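# Seat a round belt in both pulley grooves

## Task

Get the round belt sitting in the groove of each of the two pulleys, running around them as a plain loop and not twisted into a crossed figure-eight.

## Robot and tools

Robot: two arms, left_arm and right_arm, each with a two-finger parallel gripper. In the scene frame the origin sits at table-top height, halfway between the nominal arm bases; +z is up, +x points out over the table, and left_arm is on the +y side (arm names do not match image left/right). Calibrated bases: left_arm at (-0.031, +0.229, +0.003) m, right_arm at (-0.031, -0.282, +0.001) m, both with almost no yaw. Fingers point along the gripper's own +z and close along its y. end_effector_position is the point between the pads, roughly 1 cm back from the tips.

Results report, per arm, end_effector_position (m) and end_effector_quat_wxyz in the scene frame, the Hand target (last commanded pose after clipping; the next offsets start from it), Joint positions (last number is the finger opening in m), joint torques, joint velocities ("within noise" when idle), grip_measured, motor temperatures and Tool commands. Printed positions can be a few cm wrong, worse at long reach. Arms often settle short of or below the target and may tilt; check after every motion and correct with an extra offset. Any new action, even all zeros, re-requests the Hand target.

execute_actions(actions, cameras): actions is a list of actions; each action is a list of up to 15 rows, one per 1/30 s step, and a short table repeats its last row to fill 15 steps. Every row holds 14 numbers in [-1, 1]: left_arm dx, dy, dz, rx, ry, rz, opening, then the same seven for right_arm. The six pose numbers are an offset from that arm's Hand target as it was when the action began, along that Hand target's own axes (not the scene axes); every row counts from that same start, not from the previous row, and repeating an offset in a later action moves further. Scale: 1.0 = 0.6 m for dx-dz and 180 degrees for the rotation vector rx, ry, rz. Opening is absolute: +1 fully open (0.094 m), -1 closed. Sending 0 for all six pose numbers just re-commands the current Hand target; always resend the opening you want, since 0 means half open. An empty actions list returns cameras and the full state.

move(target, speed, blend, opening_speed, grip_force, blocking, cameras): target is one 14-number row laid out as above, or a list of up to 15 such rows; every row is an offset from the Hand targets at the move's start, in their own axes. Each gripper follows a straight line, turning the short way. speed is m/s, 0.002 to 2.9 (default 0.25), one value or one per row; rotation is capped at twice that in rad/s. blend (m) rounds corners of a list; 0 stops at each row. opening_speed (per second on the -1..+1 scale, at least 0.2) ramps fingers gradually. grip_force is newtons per pad, 10 to 50, one value or one per arm, kept until changed; lower values close slowly. blocking=false returns after about 0.5 s while the move continues. The whole move is capped at 10 s. The reply adds a "move:" line: done, off_target, moving, held, fault, etc., plus limits such as paced (pose clipped) or held (steps withheld). Paths ignore obstacles and the other arm; fast moves overshoot and hit harder. Route around an arm's own base rather than close past it.

wait(seconds 0 to 10): lets time pass holding commands, or lets a running move go on. stop(): brakes a running move. zoom_image(camera, region [x0, y0, x1, y1] in pixels, up to 504 by 504): closer look at the latest image from cam_high, cam_low, cam_board, cam_idler, cam_left_wrist or cam_right_wrist. read_manual: licence texts only. finished_scene(scene): ends the scene irreversibly; the belt must stay seated with the robot off it.

Control notes: each step the commanded orientation is limited to 40 degrees from the measured one. Small moves may not happen or may drift sideways. A stopped arm keeps pushing until commanded back past the gripper. Gripping: grip_measured tracks commands up to contact; squeezing grows about 1 N per 0.001 below first-touch reading and can jump to the force limit; release by commanding well above grip_measured. Close slowly on deformable parts like the belt.

Avoid: dropping things or letting the belt fall off the table (fails the task); hard hits on fixed or heavy items; any contact or pressing between the two arms or grippers (the clearance check does not guard grippers or wrist cameras); strain on the wrist camera cables; arm stops. Motors heat when holding, stretched out or pushing at unreachable poses; 75 °C gives MOTOR HOT, 90 °C folds that arm out of use, 100 °C makes it collapse. Thinking time lets the scene run. Smooth, low-effort, quick motion is preferred.

Each tool is called after "Call:" as name(argument=value, ...), one argument or row to a line, values as JSON.

## Session

Call:
execute_actions(
  actions=[],
)

Scene clock: 0.00 s.
left_arm: end_effector_position=(+0.3632, +0.2135, +0.1060) grip_measured=+1.000 end_effector_quat_wxyz=(+0.605, -0.002, +0.797, +0.012) | right_arm: end_effector_position=(+0.3592, -0.3197, +0.0847) grip_measured=+1.000 end_effector_quat_wxyz=(+0.554, +0.079, +0.819, -0.126)
Joint positions: left_arm=[-0.07 1.542 0.339 0.93 -0.103 -0.012 0.094] | right_arm=[0.047 1.571 0.385 0.799 0.352 0.012 0.094]
Joint velocities: within noise
Joint torques (N m): no reading
Motor temperatures (°C): left_arm=[25 29 27 23 24 24 25] | right_arm=[24 28 26 25 26 22 23]
Heat: left arm: 29 °C; right arm: 28 °C.
Hand target: left_arm +0.3655, +0.2134, +0.1122; +0.611, -0.003, +0.791, +0.011 | right_arm +0.3621, -0.3195, +0.0914; +0.562, +0.081, +0.814, -0.124
Tool commands: left_gripper/opening=+1.0 right_gripper/opening=+1.0

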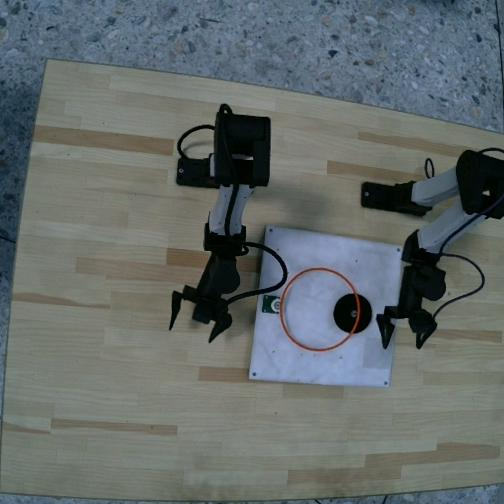

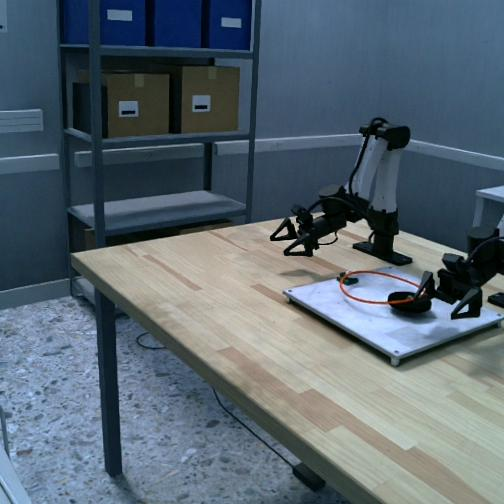

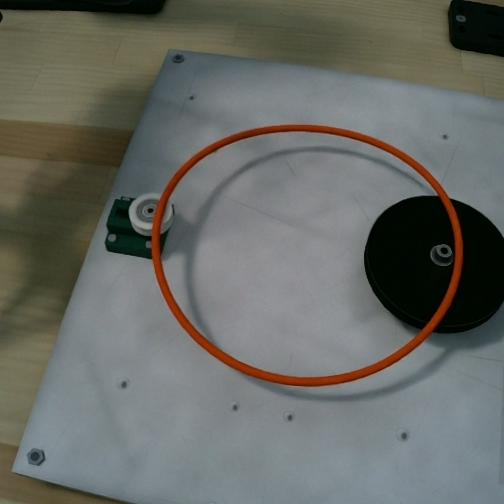

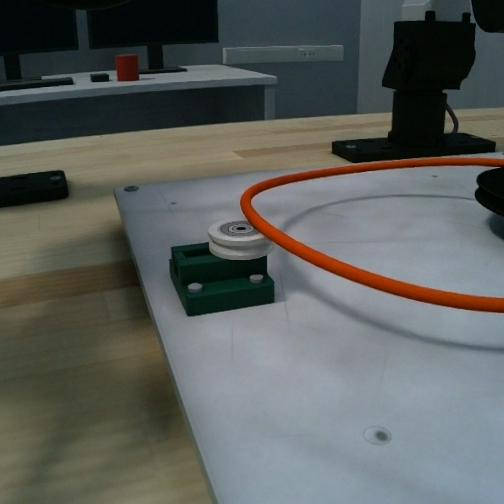

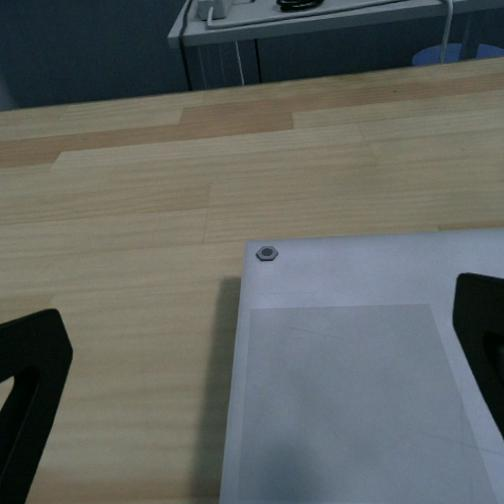

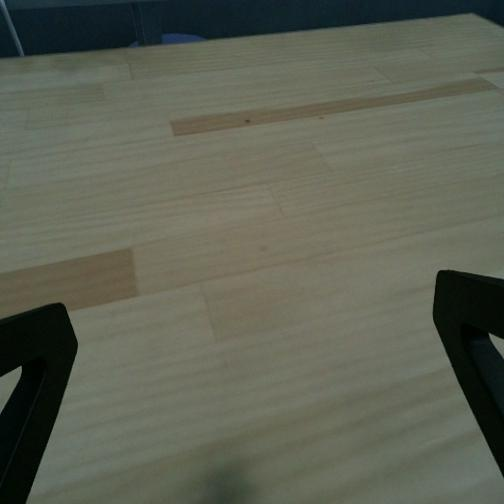

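Call:
zoom_image(
  camera="cam_board",
  region=[340, 170, 504, 334],
)

Call:
zoom_image(
  camera="cam_idler",
  region=[150, 160, 350, 330],
)

Call:
zoom_image(
  camera="cam_low",
  region=[270, 220, 504, 370],
)

Call:
zoom_image(
  camera="cam_high",
  region=[150, 100, 504, 400],
)

Call:
zoom_image(
  camera="cam_board",
  region=[90, 170, 200, 280],
)

Scaled by 3.073 from the camera's 504x504 image, which has a finer 720x720 frame.

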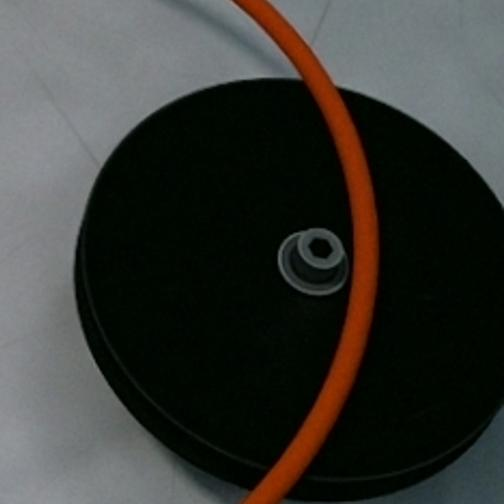

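Scaled by 2.520 from the camera's 504x504 image, which has a finer 720x720 frame.

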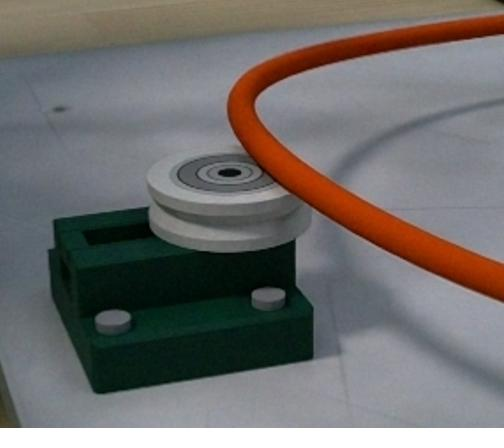

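Scaled by 2.154 from the camera's 504x504 image, which has a finer 720x720 frame.

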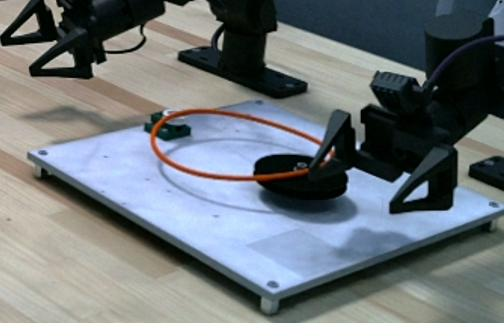

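Scaled by 1.424 from the camera's 504x504 image, which has a finer 720x720 frame.

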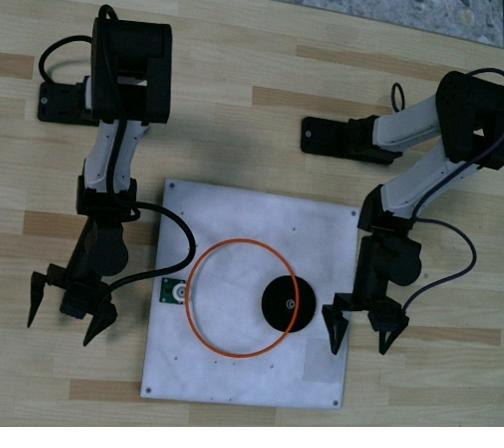

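Scaled by 4.582 from the camera's 504x504 image, which has a finer 720x720 frame.

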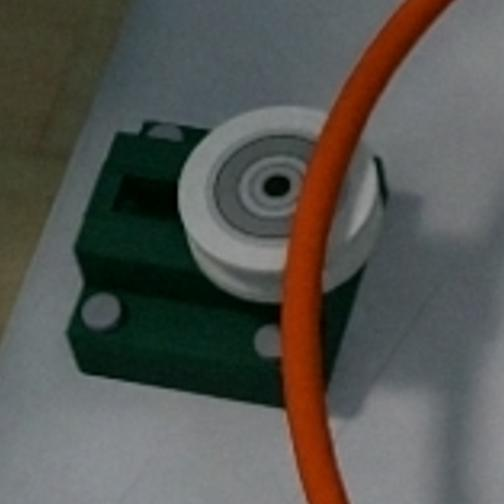

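Call:
move(
  target=[-0.093,-0.022,-0.222,0.0075,0.419,0.002,1,-0.108,0.121,-0.285,-0.084,0.381,-0.055,1],
  cameras=["all"],
)

Scene clock: 124.60 s.
left_arm: end_effector_position=(+0.2505, +0.2003, +0.1967) grip_measured=+1.000 end_effector_quat_wxyz=(+0.015, +0.002, +1.000, +0.004) | right_arm: end_effector_position=(+0.2499, -0.2037, +0.1957) grip_measured=+1.000 end_effector_quat_wxyz=(+0.011, -0.001, +1.000, -0.004)
Joint positions: left_arm=[-0.094 1.617 1.637 -1.562 -0.011 -0.104 0.094] | right_arm=[0.269 1.66 1.684 -1.576 0.013 0.279 0.094]
Joint torques (N m): left_arm=[-0.81 -5.01 8.06 0.25 0 -0.2] | right_arm=[0.7 -8.18 8.54 0.36 -0.08 0.04]
Motor temperatures (°C): left_arm=[25 33 32 39 24 24 25] | right_arm=[24 34 30 35 25 22 23]
Heat: left arm: 39 °C; right arm: 35 °C.
Hand target: left_arm +0.2509, +0.1970, +0.1995; +0.000, +0.000, +1.000, +0.000 | right_arm +0.2518, -0.1994, +0.2015; +0.001, +0.000, +1.000, -0.001
Off the commanded pose: left_arm 0.004 m, 2 deg | right_arm 0.008 m, 1 deg.
joint sent to its limit (left arm) — joint 4 (wrist pitch), lower limit. The joint targets still meet the commanded pose.
joint sent to its limit (right arm) — joint 4 (wrist pitch), lower limit. The joint targets still meet the commanded pose.
move: done

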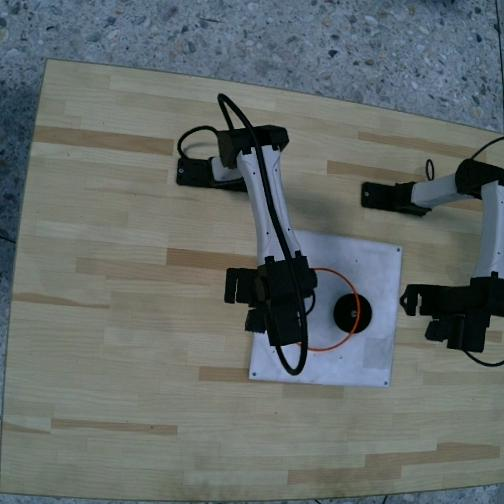

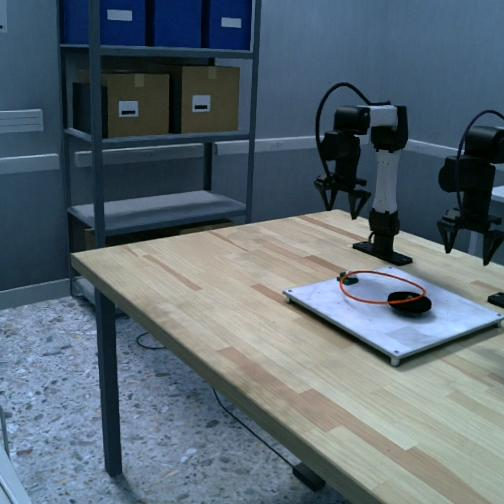

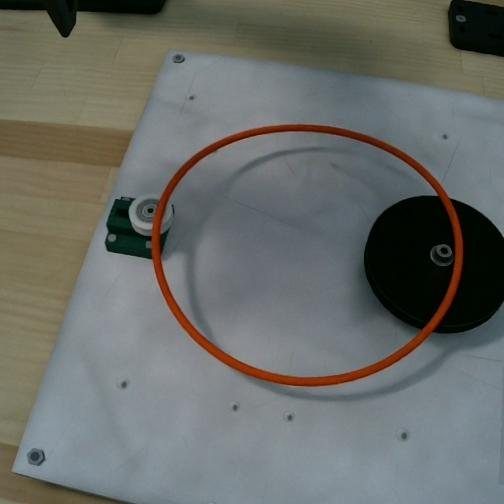

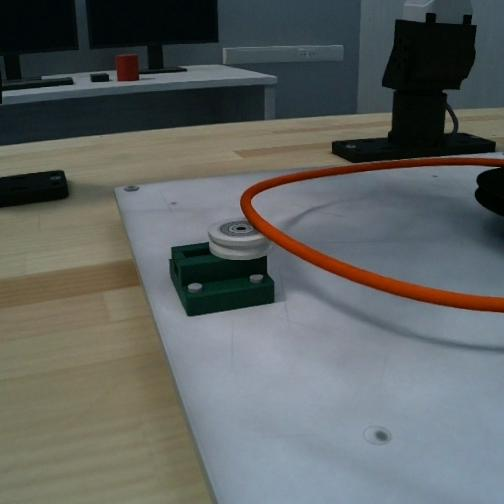

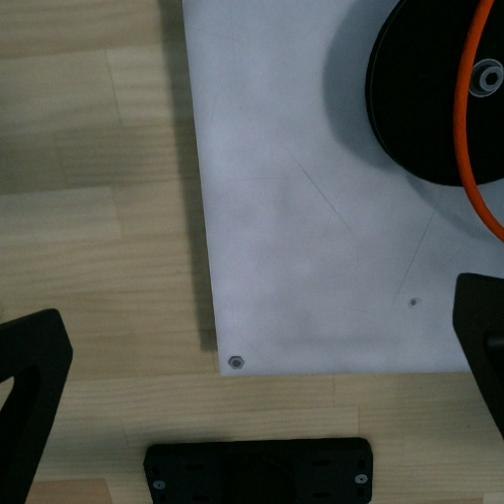

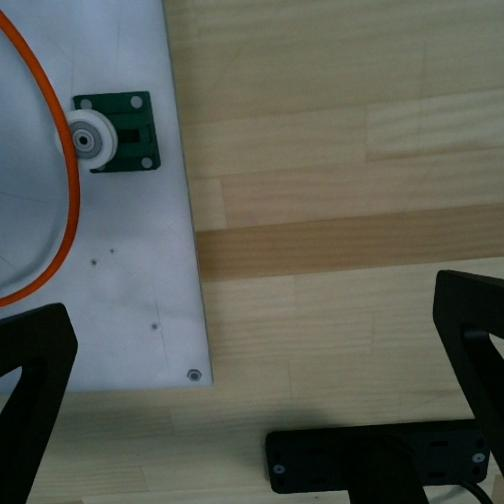

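Call:
move(
  target=[-0.05,-0.167,0,0,0,0,1,-0.025,0.115,0,0,0,0,1],
  cameras=["all"],
)

Scene clock: 149.43 s.
left_arm: end_effector_position=(+0.2781, +0.0978, +0.1968) grip_measured=+1.000 end_effector_quat_wxyz=(+0.023, +0.007, +1.000, -0.008) | right_arm: end_effector_position=(+0.2633, -0.1342, +0.1955) grip_measured=+1.000 end_effector_quat_wxyz=(+0.017, -0.003, +1.000, +0.003)
Joint positions: left_arm=[-0.389 1.809 1.858 -1.571 -0.004 -0.39 0.094] | right_arm=[0.46 1.797 1.843 -1.584 0.01 0.465 0.094]
Joint torques (N m): left_arm=[0.05 -6.48 8.08 0.38 -0.08 -0.22] | right_arm=[0.36 -9.85 8.76 0.48 -0.04 0.05]
Motor temperatures (°C): left_arm=[25 34 35 33 24 24 25] | right_arm=[24 35 32 31 25 22 23]
Heat: left arm: 35 °C; right arm: 35 °C.
Hand target: left_arm +0.2810, +0.0968, +0.1994; +0.000, +0.000, +1.000, +0.000 | right_arm +0.2668, -0.1304, +0.2013; +0.001, +0.000, +1.000, -0.001
Off the commanded pose: left_arm 0.004 m, 3 deg | right_arm 0.008 m, 2 deg.
joint sent to its limit (left arm) — joint 4 (wrist pitch), lower limit. The joint targets are off in orientation, not in position.
joint sent to its limit (right arm) — joint 4 (wrist pitch), lower limit. The joint targets are off in orientation, not in position.
move: off_target (left_arm)

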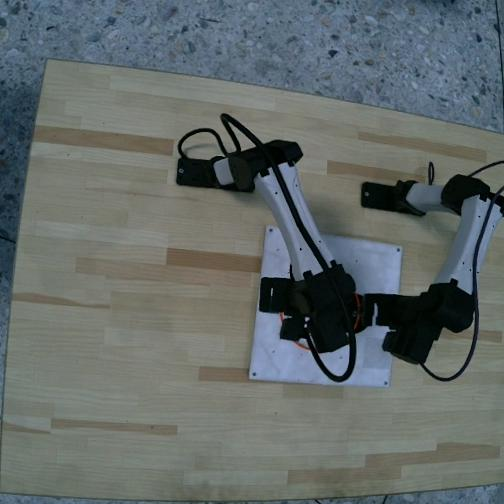

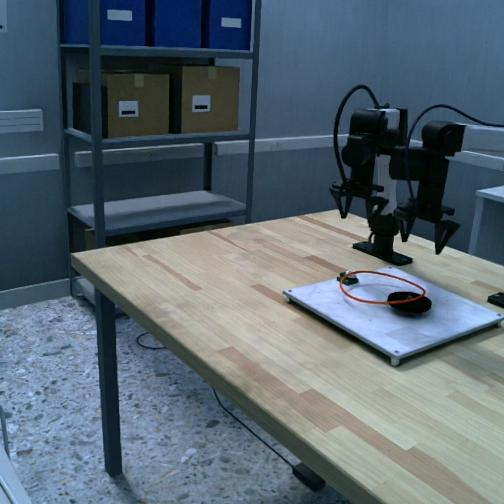

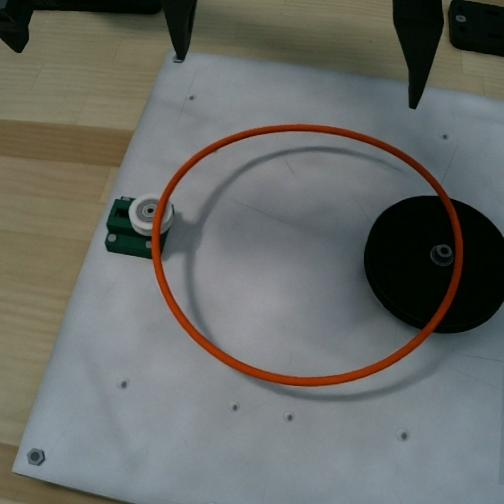

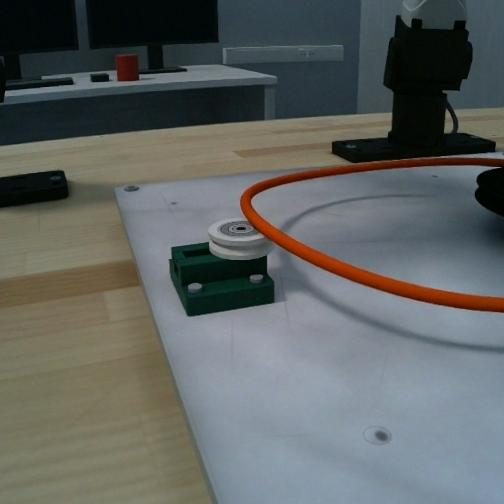

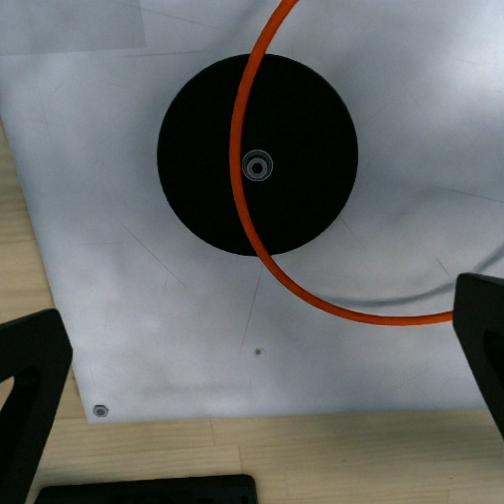

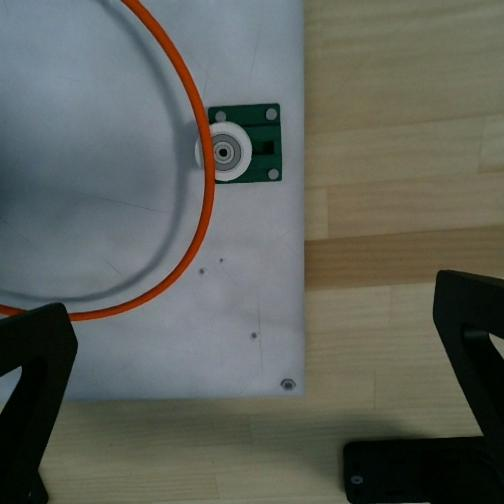

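Call:
move(
  target=[0,0,0,0,0,0,1,0.03,0.052,0.158,0,0,0.109,0],
  cameras=["cam_right_wrist","cam_idler","cam_board"],
)

Scene clock: 198.50 s.
left_arm: end_effector_position=(+0.2781, +0.0978, +0.1968) grip_measured=+1.000 end_effector_quat_wxyz=(+0.023, +0.006, +1.000, -0.008) | right_arm: end_effector_position=(+0.2490, -0.1023, +0.1095) grip_measured=+0.002 end_effector_quat_wxyz=(+0.001, +0.169, +0.986, -0.004)
Joint positions: left_arm=[-0.389 1.809 1.858 -1.571 -0.004 -0.391 0.094] | right_arm=[0.563 1.808 1.513 -1.28 0.007 0.914 0.047]
Joint torques (N m): left_arm=[-0.03 -6.5 7.99 0.38 -0.07 -0.24] | right_arm=[0.55 -10.41 5.26 0.56 -0.07 0.02]
Heat: left arm: 38 °C; right arm: 38 °C.
Hand target: left_arm +0.2810, +0.0968, +0.1994; +0.000, +0.000, +1.000, +0.000 | right_arm +0.2490, -0.0993, +0.1065; +0.001, +0.170, +0.985, -0.001
Off the commanded pose: left_arm 0.004 m, 3 deg | right_arm 0.004 m, 0 deg.
joint sent to its limit (left arm) — joint 4 (wrist pitch), lower limit. The joint targets are off in orientation, not in position.
move: off_target (left_arm)
Images, in order (width x height): cam_board 504x504, cam_idler 504x504, cam_right_wrist 504x504.

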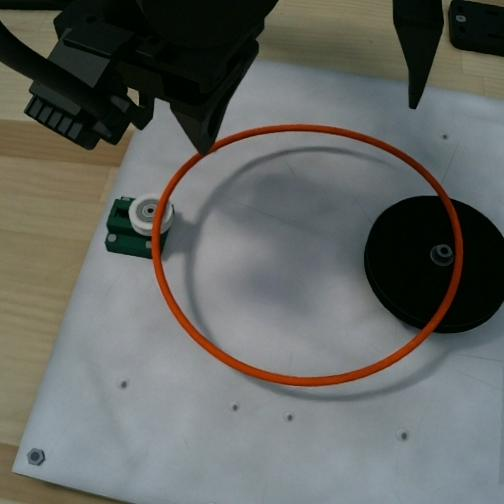

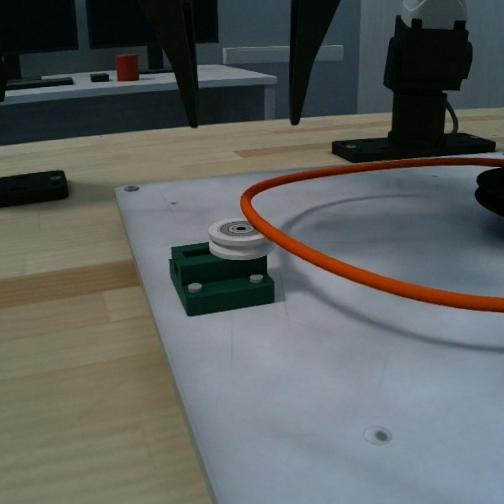

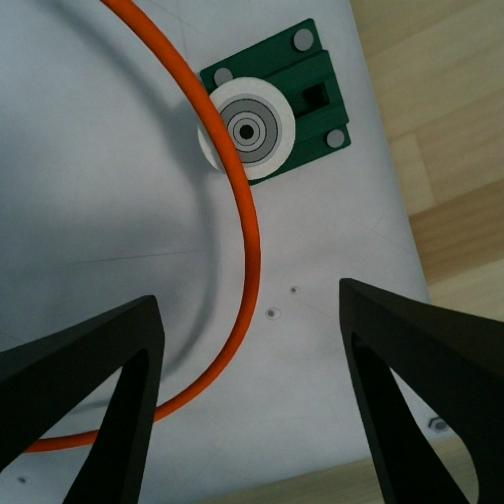

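Call:
move(
  target=[0,0,0,0,0,0,1,0.01,0,0.062,0,0,0,0],
  cameras=["cam_right_wrist","cam_idler","cam_board","cam_low"],
)

Call:
zoom_image(
  camera="cam_idler",
  region=[150, 100, 350, 270],
)

Scene clock: 212.50 s.
left_arm: end_effector_position=(+0.2781, +0.0978, +0.1968) grip_measured=+1.000 end_effector_quat_wxyz=(+0.023, +0.006, +1.000, -0.008) | right_arm: end_effector_position=(+0.2438, -0.1004, +0.0732) grip_measured=+0.002 end_effector_quat_wxyz=(+0.002, +0.170, +0.986, -0.003)
Joint positions: left_arm=[-0.389 1.809 1.858 -1.571 -0.004 -0.391 0.094] | right_arm=[0.577 1.811 1.371 -1.133 0.007 0.929 0.047]
Joint torques (N m): left_arm=[0.06 -6.53 8.12 0.36 -0.06 -0.24] | right_arm=[0.76 -9.96 5.22 0.56 -0.02 0.07]
Heat: left arm: 38 °C; right arm: 38 °C.
Hand target: left_arm +0.2810, +0.0968, +0.1994; +0.000, +0.000, +1.000, +0.000 | right_arm +0.2434, -0.0975, +0.0692; +0.001, +0.171, +0.985, -0.001
Off the commanded pose: left_arm 0.004 m, 3 deg | right_arm 0.005 m, 0 deg.
joint sent to its limit (left arm) — joint 4 (wrist pitch), lower limit. The joint targets are off in orientation, not in position.
move: off_target (left_arm)
Images, in order (width x height): cam_low 504x504, cam_board 504x504, cam_idler 504x504, cam_right_wrist 504x504.

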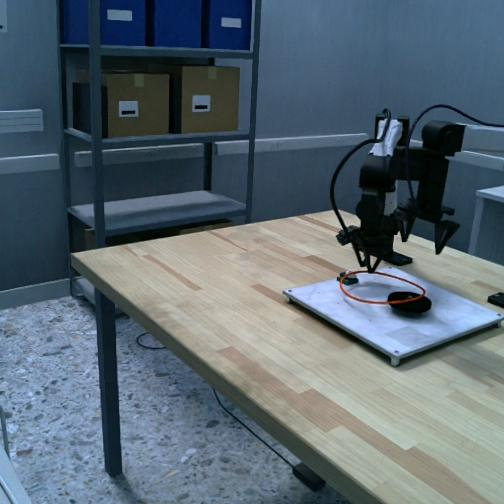

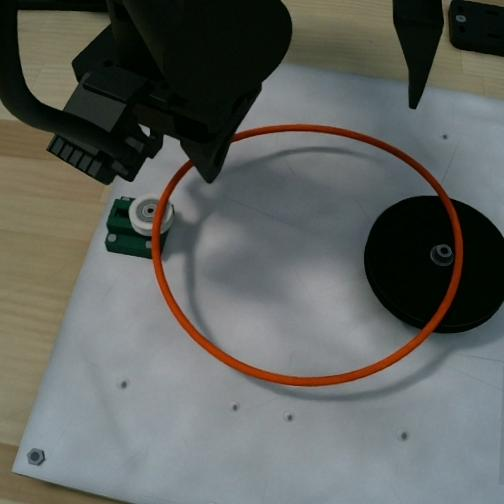

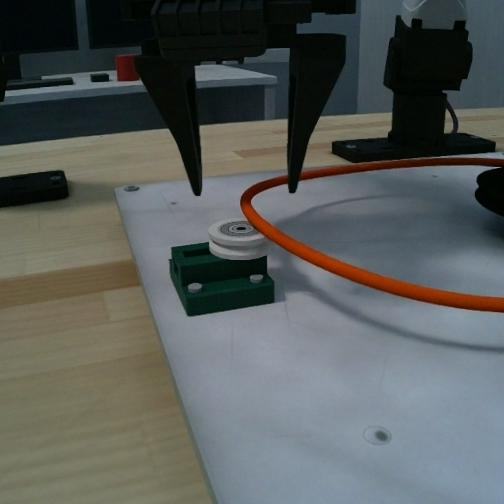

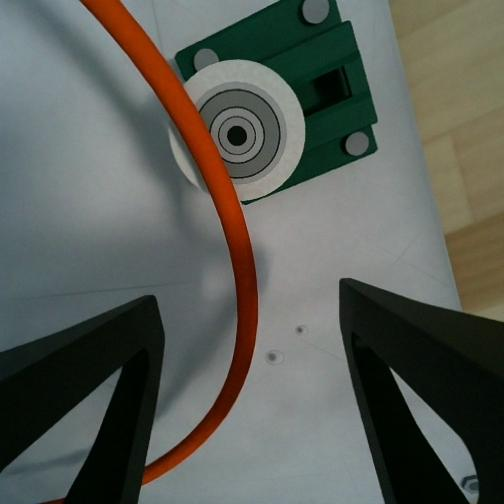

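Scaled by 2.520 from the camera's 504x504 image, which has a finer 720x720 frame.

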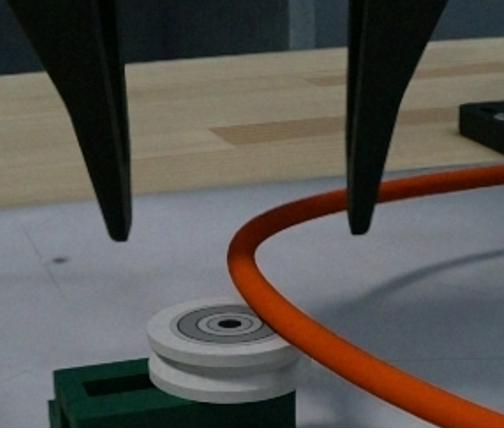

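Call:
move(
  target=[0,0,0,0,0,0,1,0,0,0.018,0,0,0,0],
  cameras=["cam_right_wrist","cam_idler"],
  speed=0.1,
)

Call:
zoom_image(
  camera="cam_idler",
  region=[150, 100, 350, 270],
)

Scene clock: 230.13 s.
left_arm: end_effector_position=(+0.2781, +0.0978, +0.1968) grip_measured=+1.000 end_effector_quat_wxyz=(+0.023, +0.006, +1.000, -0.008) | right_arm: end_effector_position=(+0.2440, -0.1003, +0.0630) grip_measured=+0.002 end_effector_quat_wxyz=(+0.002, +0.170, +0.986, -0.002)
Joint positions: left_arm=[-0.389 1.809 1.858 -1.571 -0.004 -0.391 0.094] | right_arm=[0.577 1.818 1.339 -1.092 0.007 0.929 0.047]
Joint torques (N m): left_arm=[-0.01 -6.57 8.02 0.36 -0.08 -0.22] | right_arm=[0.66 -9.77 5.19 0.56 -0.02 0.01]
Motor temperatures (°C): left_arm=[25 39 36 29 24 24 25] | right_arm=[24 39 31 29 25 22 23]
Heat: left arm: 39 °C; right arm: 39 °C.
Hand target: left_arm +0.2810, +0.0968, +0.1994; +0.000, +0.000, +1.000, +0.000 | right_arm +0.2435, -0.0975, +0.0585; +0.001, +0.170, +0.985, -0.001
Off the commanded pose: left_arm 0.004 m, 3 deg | right_arm 0.005 m, 0 deg.
joint sent to its limit (left arm) — joint 4 (wrist pitch), lower limit. The joint targets are off in orientation, not in position.
move: off_target (left_arm)
Images, in order (width x height): cam_idler 504x504, cam_right_wrist 504x504.

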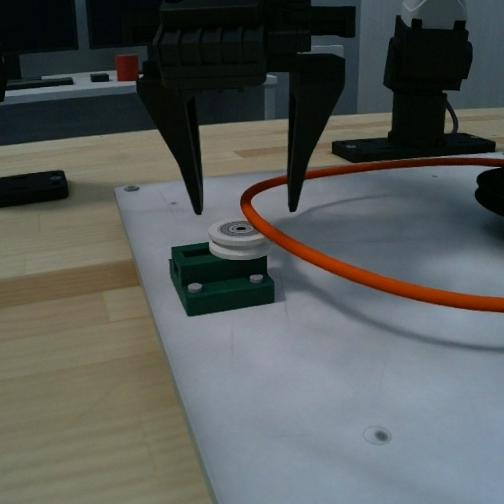

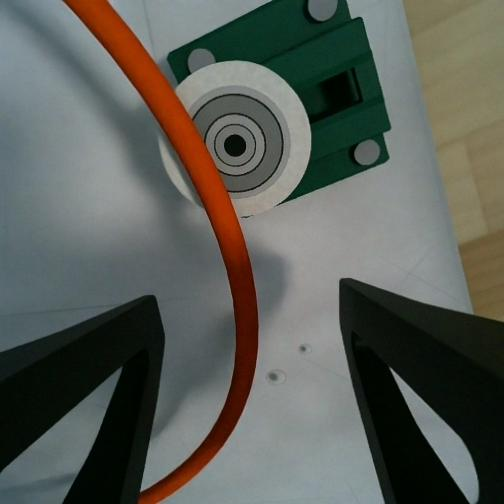

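Scaled by 2.520 from the camera's 504x504 image, which has a finer 720x720 frame.

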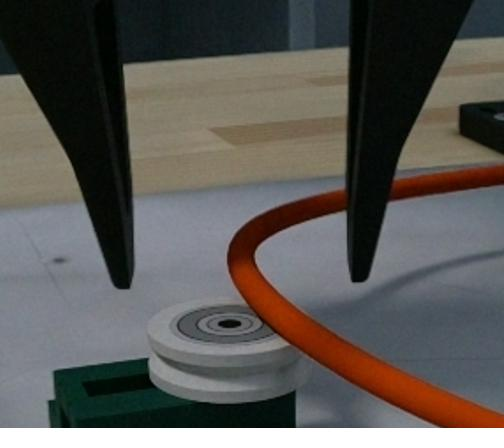

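Call:
move(
  target=[0,0,0,0,0,0,1,0,0,0,0,0,0,-0.93],
  cameras=["cam_right_wrist","cam_idler","cam_board"],
  opening_speed=0.6,
  grip_force=[50,25],
)

Call:
zoom_image(
  camera="cam_idler",
  region=[150, 100, 350, 270],
)

Scene clock: 244.53 s.
left_arm: end_effector_position=(+0.2781, +0.0978, +0.1968) grip_measured=+1.000 end_effector_quat_wxyz=(+0.023, +0.006, +1.000, -0.008) | right_arm: end_effector_position=(+0.2441, -0.1002, +0.0630) grip_measured=-0.878 end_effector_quat_wxyz=(+0.003, +0.170, +0.985, -0.002)
Joint positions: left_arm=[-0.389 1.809 1.858 -1.571 -0.004 -0.391 0.094] | right_arm=[0.577 1.818 1.339 -1.091 0.007 0.929 0.006]
Joint torques (N m): left_arm=[-0.01 -6.52 8.08 0.36 -0.08 -0.23] | right_arm=[0.59 -9.87 5.01 0.54 -0.03 0]
Heat: left arm: 39 °C; right arm: 40 °C.
Hand target: left_arm +0.2810, +0.0968, +0.1994; +0.000, +0.000, +1.000, +0.000 | right_arm +0.2435, -0.0975, +0.0585; +0.001, +0.171, +0.985, -0.001
Off the commanded pose: left_arm 0.004 m, 3 deg | right_arm 0.005 m, 0 deg.
joint sent to its limit (left arm) — joint 4 (wrist pitch), lower limit. The joint targets are off in orientation, not in position.
grip_force (N): 50, 25
move: off_target (left_arm)
Images, in order (width x height): cam_board 504x504, cam_idler 504x504, cam_right_wrist 504x504.

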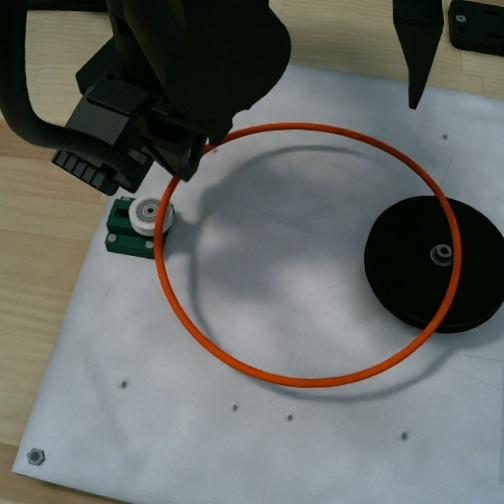

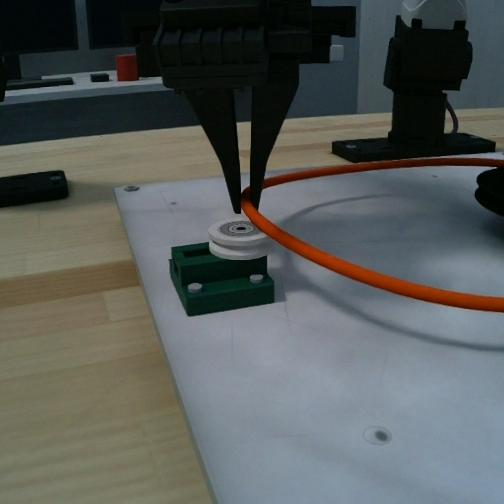

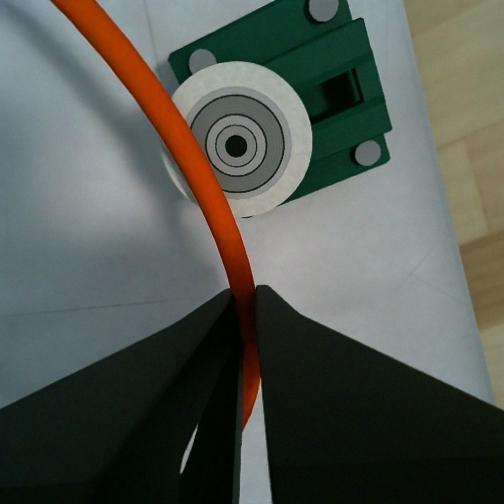

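Scaled by 2.520 from the camera's 504x504 image, which has a finer 720x720 frame.

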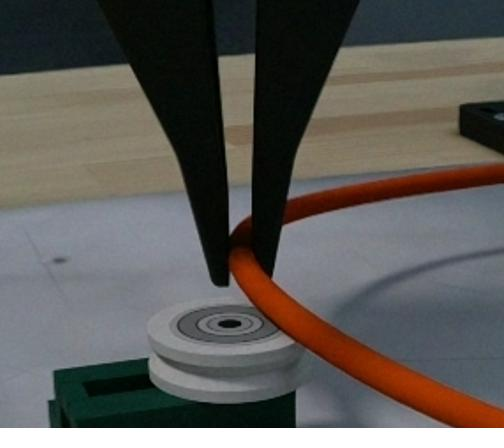

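Call:
move(
  target=[
    [0,0,0,0,0,0,1,0,0,-0.0167,0,0,0,-0.93],
    [0,0,0,0,0,0,1,-0.0223,-0.0628,-0.0167,0,0,0,-0.93],
  ],
  cameras=["cam_right_wrist","cam_idler","cam_board"],
  speed=0.08,
)

Call:
zoom_image(
  camera="cam_idler",
  region=[150, 100, 350, 270],
)

Scene clock: 263.07 s.
left_arm: end_effector_position=(+0.2781, +0.0978, +0.1968) grip_measured=+1.000 end_effector_quat_wxyz=(+0.023, +0.006, +1.000, -0.008) | right_arm: end_effector_position=(+0.2431, -0.1364, +0.0616) grip_measured=-0.880 end_effector_quat_wxyz=(-0.009, +0.172, +0.985, -0.010)
Joint positions: left_arm=[-0.389 1.809 1.858 -1.571 -0.004 -0.391 0.094] | right_arm=[0.481 1.773 1.277 -1.101 0.006 0.837 0.006]
Joint torques (N m): left_arm=[0.03 -6.5 8.03 0.37 -0.08 -0.21] | right_arm=[-0.29 -13.33 4.92 0.45 -0.01 -0.06]
Heat: left arm: 39 °C; right arm: 41 °C.
Hand target: left_arm +0.2810, +0.0968, +0.1994; +0.000, +0.000, +1.000, +0.000 | right_arm +0.2434, -0.1376, +0.0686; +0.001, +0.171, +0.985, -0.001
Off the commanded pose: left_arm 0.004 m, 3 deg | right_arm 0.007 m, 2 deg.
joint sent to its limit (left arm) — joint 4 (wrist pitch), lower limit. The joint targets are off in orientation, not in position.
grip_force (N): 50, 25
move: off_target (left_arm)
Images, in order (width x height): cam_board 504x504, cam_idler 504x504, cam_right_wrist 504x504.

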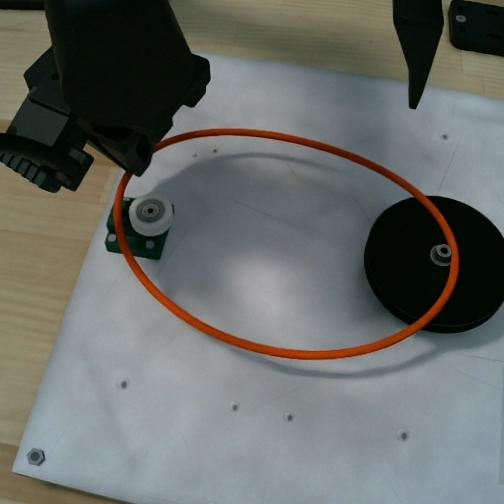

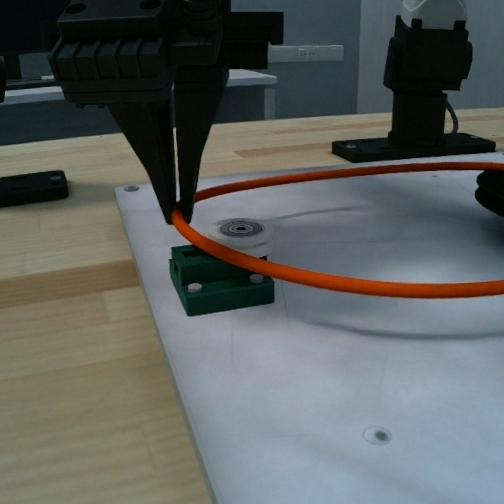

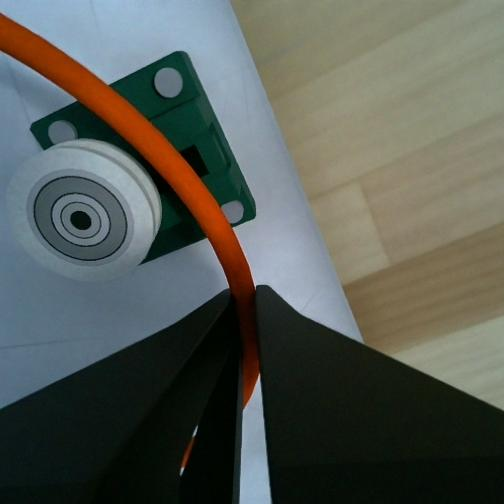

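Scaled by 2.520 from the camera's 504x504 image, which has a finer 720x720 frame.

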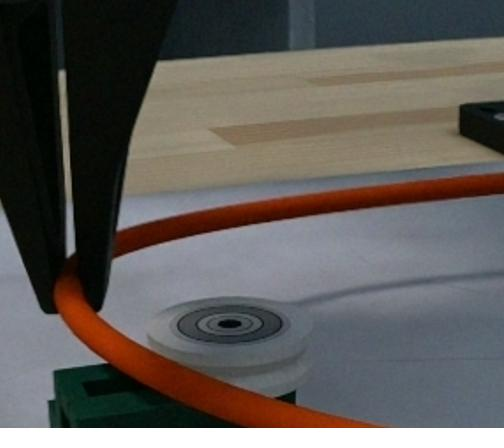

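Call:
move(
  target=[0,0,0,0,0,0,1,0,0,0.0175,0,0,0,-0.93],
  cameras=["cam_right_wrist","cam_idler","cam_board"],
  speed=0.06,
)

Call:
zoom_image(
  camera="cam_idler",
  region=[150, 150, 350, 320],
)

Scene clock: 274.93 s.
left_arm: end_effector_position=(+0.2781, +0.0978, +0.1968) grip_measured=+1.000 end_effector_quat_wxyz=(+0.023, +0.006, +1.000, -0.008) | right_arm: end_effector_position=(+0.2424, -0.1368, +0.0541) grip_measured=-0.880 end_effector_quat_wxyz=(-0.007, +0.172, +0.985, -0.009)
Joint positions: left_arm=[-0.389 1.809 1.858 -1.571 -0.004 -0.391 0.094] | right_arm=[0.481 1.773 1.246 -1.065 0.005 0.837 0.006]
Joint torques (N m): left_arm=[0.06 -6.49 8.12 0.37 -0.08 -0.2] | right_arm=[-0.35 -12.29 4.9 0.48 -0.04 -0.12]
Motor temperatures (°C): left_arm=[25 39 37 28 24 24 25] | right_arm=[24 44 31 28 25 22 23]
Heat: left arm: 39 °C; right arm: 44 °C.
Hand target: left_arm +0.2810, +0.0968, +0.1994; +0.000, +0.000, +1.000, +0.000 | right_arm +0.2435, -0.1375, +0.0581; +0.002, +0.171, +0.985, -0.001
Off the commanded pose: left_arm 0.004 m, 3 deg | right_arm 0.004 m, 1 deg.
joint sent to its limit (left arm) — joint 4 (wrist pitch), lower limit. The joint targets are off in orientation, not in position.
grip_force (N): 50, 25
move: off_target (left_arm)
Images, in order (width x height): cam_board 504x504, cam_idler 504x504, cam_right_wrist 504x504.

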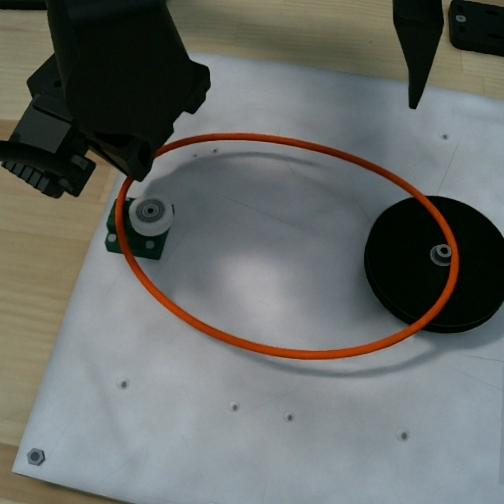

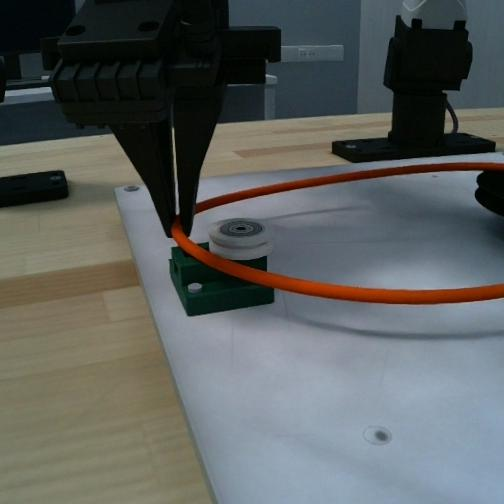

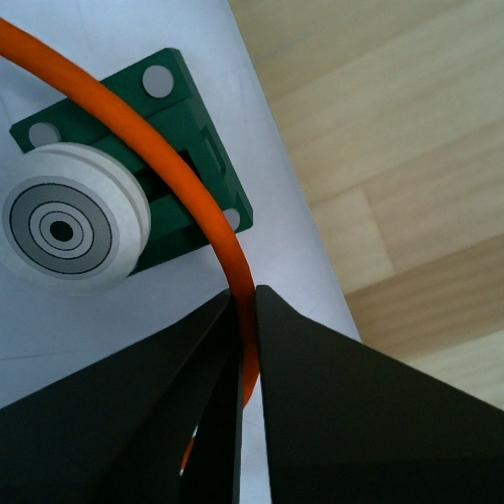

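Scaled by 2.520 from the camera's 504x504 image, which has a finer 720x720 frame.

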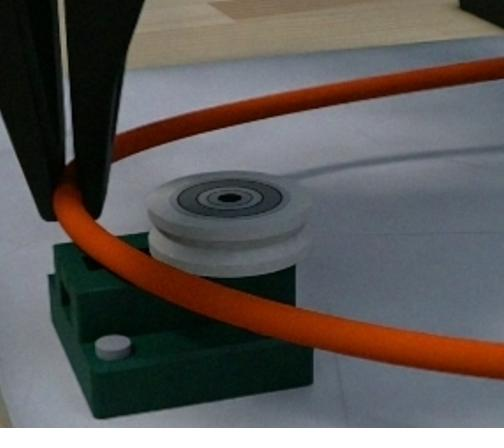

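Call:
move(
  target=[0,0,0,0,0,0,1,0.009,0.0252,0.002,0,0,0,-0.93],
  cameras=["cam_right_wrist","cam_idler","cam_board"],
  speed=0.06,
)

Call:
zoom_image(
  camera="cam_idler",
  region=[150, 150, 350, 320],
)

Scene clock: 284.30 s.
left_arm: end_effector_position=(+0.2781, +0.0978, +0.1968) grip_measured=+1.000 end_effector_quat_wxyz=(+0.023, +0.006, +1.000, -0.008) | right_arm: end_effector_position=(+0.2372, -0.1273, +0.0541) grip_measured=-0.880 end_effector_quat_wxyz=(-0.006, +0.170, +0.985, -0.009)
Joint positions: left_arm=[-0.389 1.809 1.858 -1.571 -0.004 -0.391 0.094] | right_arm=[0.515 1.773 1.246 -1.065 0.005 0.868 0.006]
Joint torques (N m): left_arm=[0.12 -6.52 8.05 0.34 -0.05 -0.21] | right_arm=[0.54 -9.4 7.77 0.44 0.04 -0.01]
Heat: left arm: 39 °C; right arm: 45 °C.
Hand target: left_arm +0.2810, +0.0968, +0.1994; +0.000, +0.000, +1.000, +0.000 | right_arm +0.2434, -0.1214, +0.0568; +0.001, +0.170, +0.985, -0.001
Off the commanded pose: left_arm 0.004 m, 3 deg | right_arm 0.009 m, 1 deg.
joint sent to its limit (left arm) — joint 4 (wrist pitch), lower limit. The joint targets are off in orientation, not in position.
grip_force (N): 50, 25
move: off_target (left_arm)
Images, in order (width x height): cam_board 504x504, cam_idler 504x504, cam_right_wrist 504x504.

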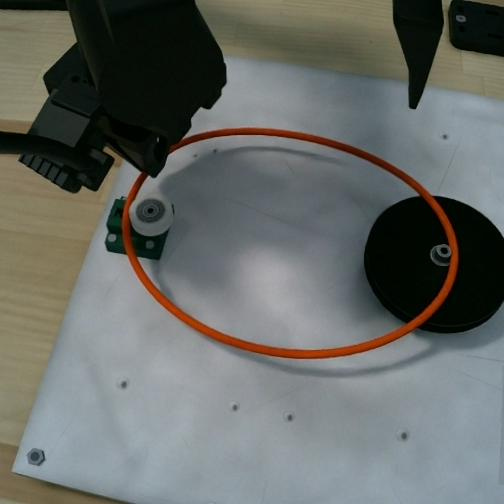

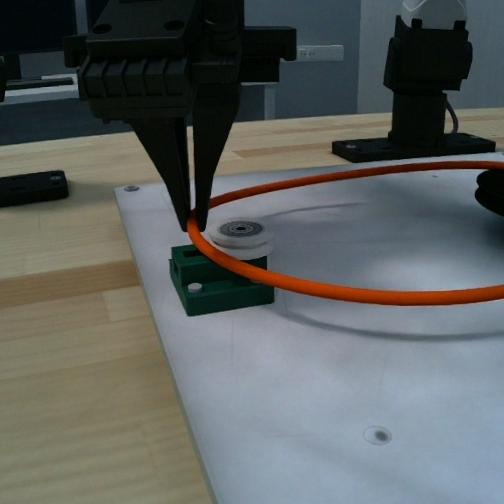

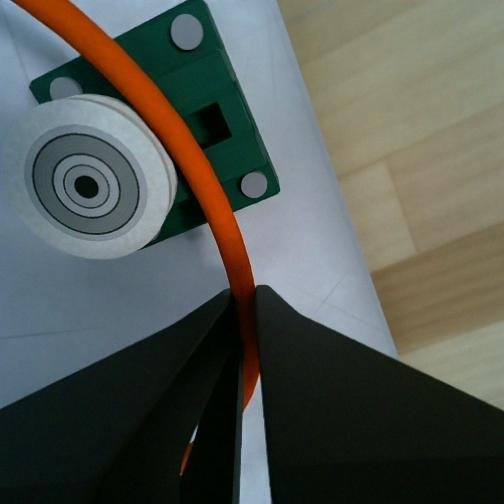

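Scaled by 2.520 from the camera's 504x504 image, which has a finer 720x720 frame.

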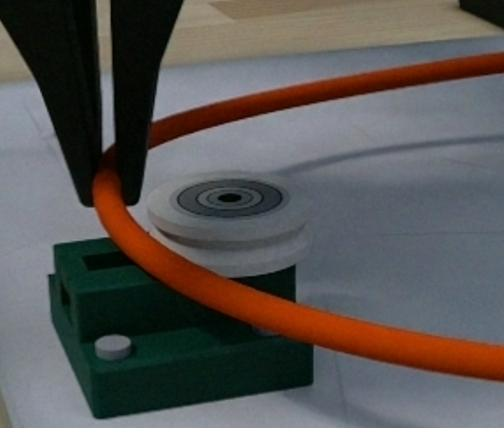

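Call:
move(
  target=[0,0,0,0,0,0,1,-0.006,0.0128,0,0,0,0,-0.93],
  cameras=["cam_right_wrist","cam_idler","cam_board"],
  speed=0.06,
)

Call:
zoom_image(
  camera="cam_idler",
  region=[150, 150, 350, 320],
)

Scene clock: 294.13 s.
left_arm: end_effector_position=(+0.2781, +0.0978, +0.1968) grip_measured=+1.000 end_effector_quat_wxyz=(+0.023, +0.006, +1.000, -0.008) | right_arm: end_effector_position=(+0.2430, -0.1229, +0.0528) grip_measured=-0.880 end_effector_quat_wxyz=(-0.006, +0.172, +0.985, -0.009)
Joint positions: left_arm=[-0.389 1.809 1.858 -1.571 -0.004 -0.391 0.094] | right_arm=[0.518 1.8 1.274 -1.065 0.005 0.875 0.006]
Joint torques (N m): left_arm=[0.05 -6.5 8.1 0.36 -0.09 -0.22] | right_arm=[0.83 -9.35 8.65 0.39 0 0.04]
Heat: left arm: 40 °C; right arm: 44 °C.
Hand target: left_arm +0.2810, +0.0968, +0.1994; +0.000, +0.000, +1.000, +0.000 | right_arm +0.2493, -0.1154, +0.0568; +0.001, +0.170, +0.985, -0.001
Off the commanded pose: left_arm 0.004 m, 3 deg | right_arm 0.011 m, 1 deg.
joint sent to its limit (left arm) — joint 4 (wrist pitch), lower limit. The joint targets are off in orientation, not in position.
grip_force (N): 50, 25
move: off_target (left_arm, right_arm)
Images, in order (width x height): cam_board 504x504, cam_idler 504x504, cam_right_wrist 504x504.

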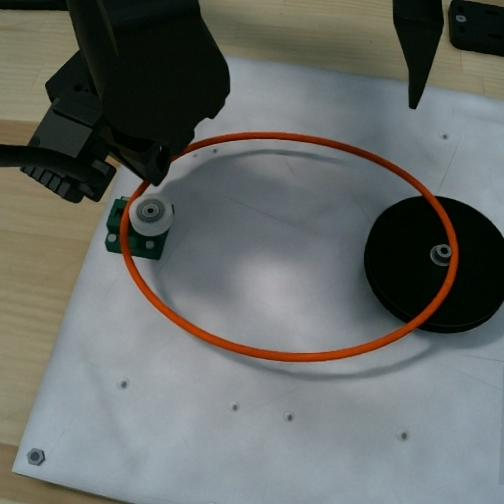

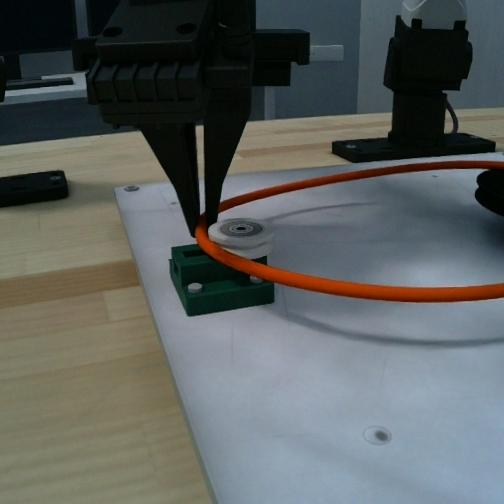

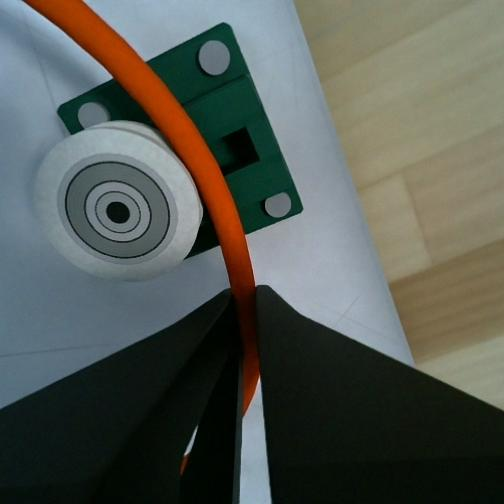

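Scaled by 2.520 from the camera's 504x504 image, which has a finer 720x720 frame.

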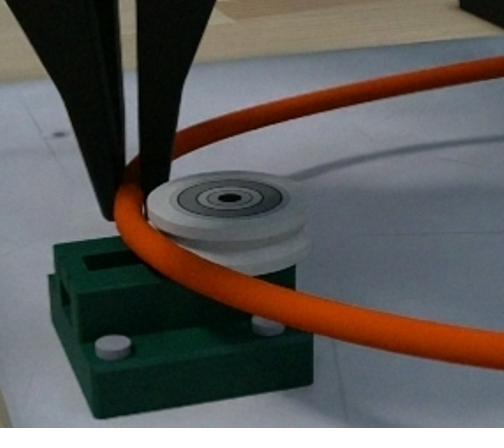

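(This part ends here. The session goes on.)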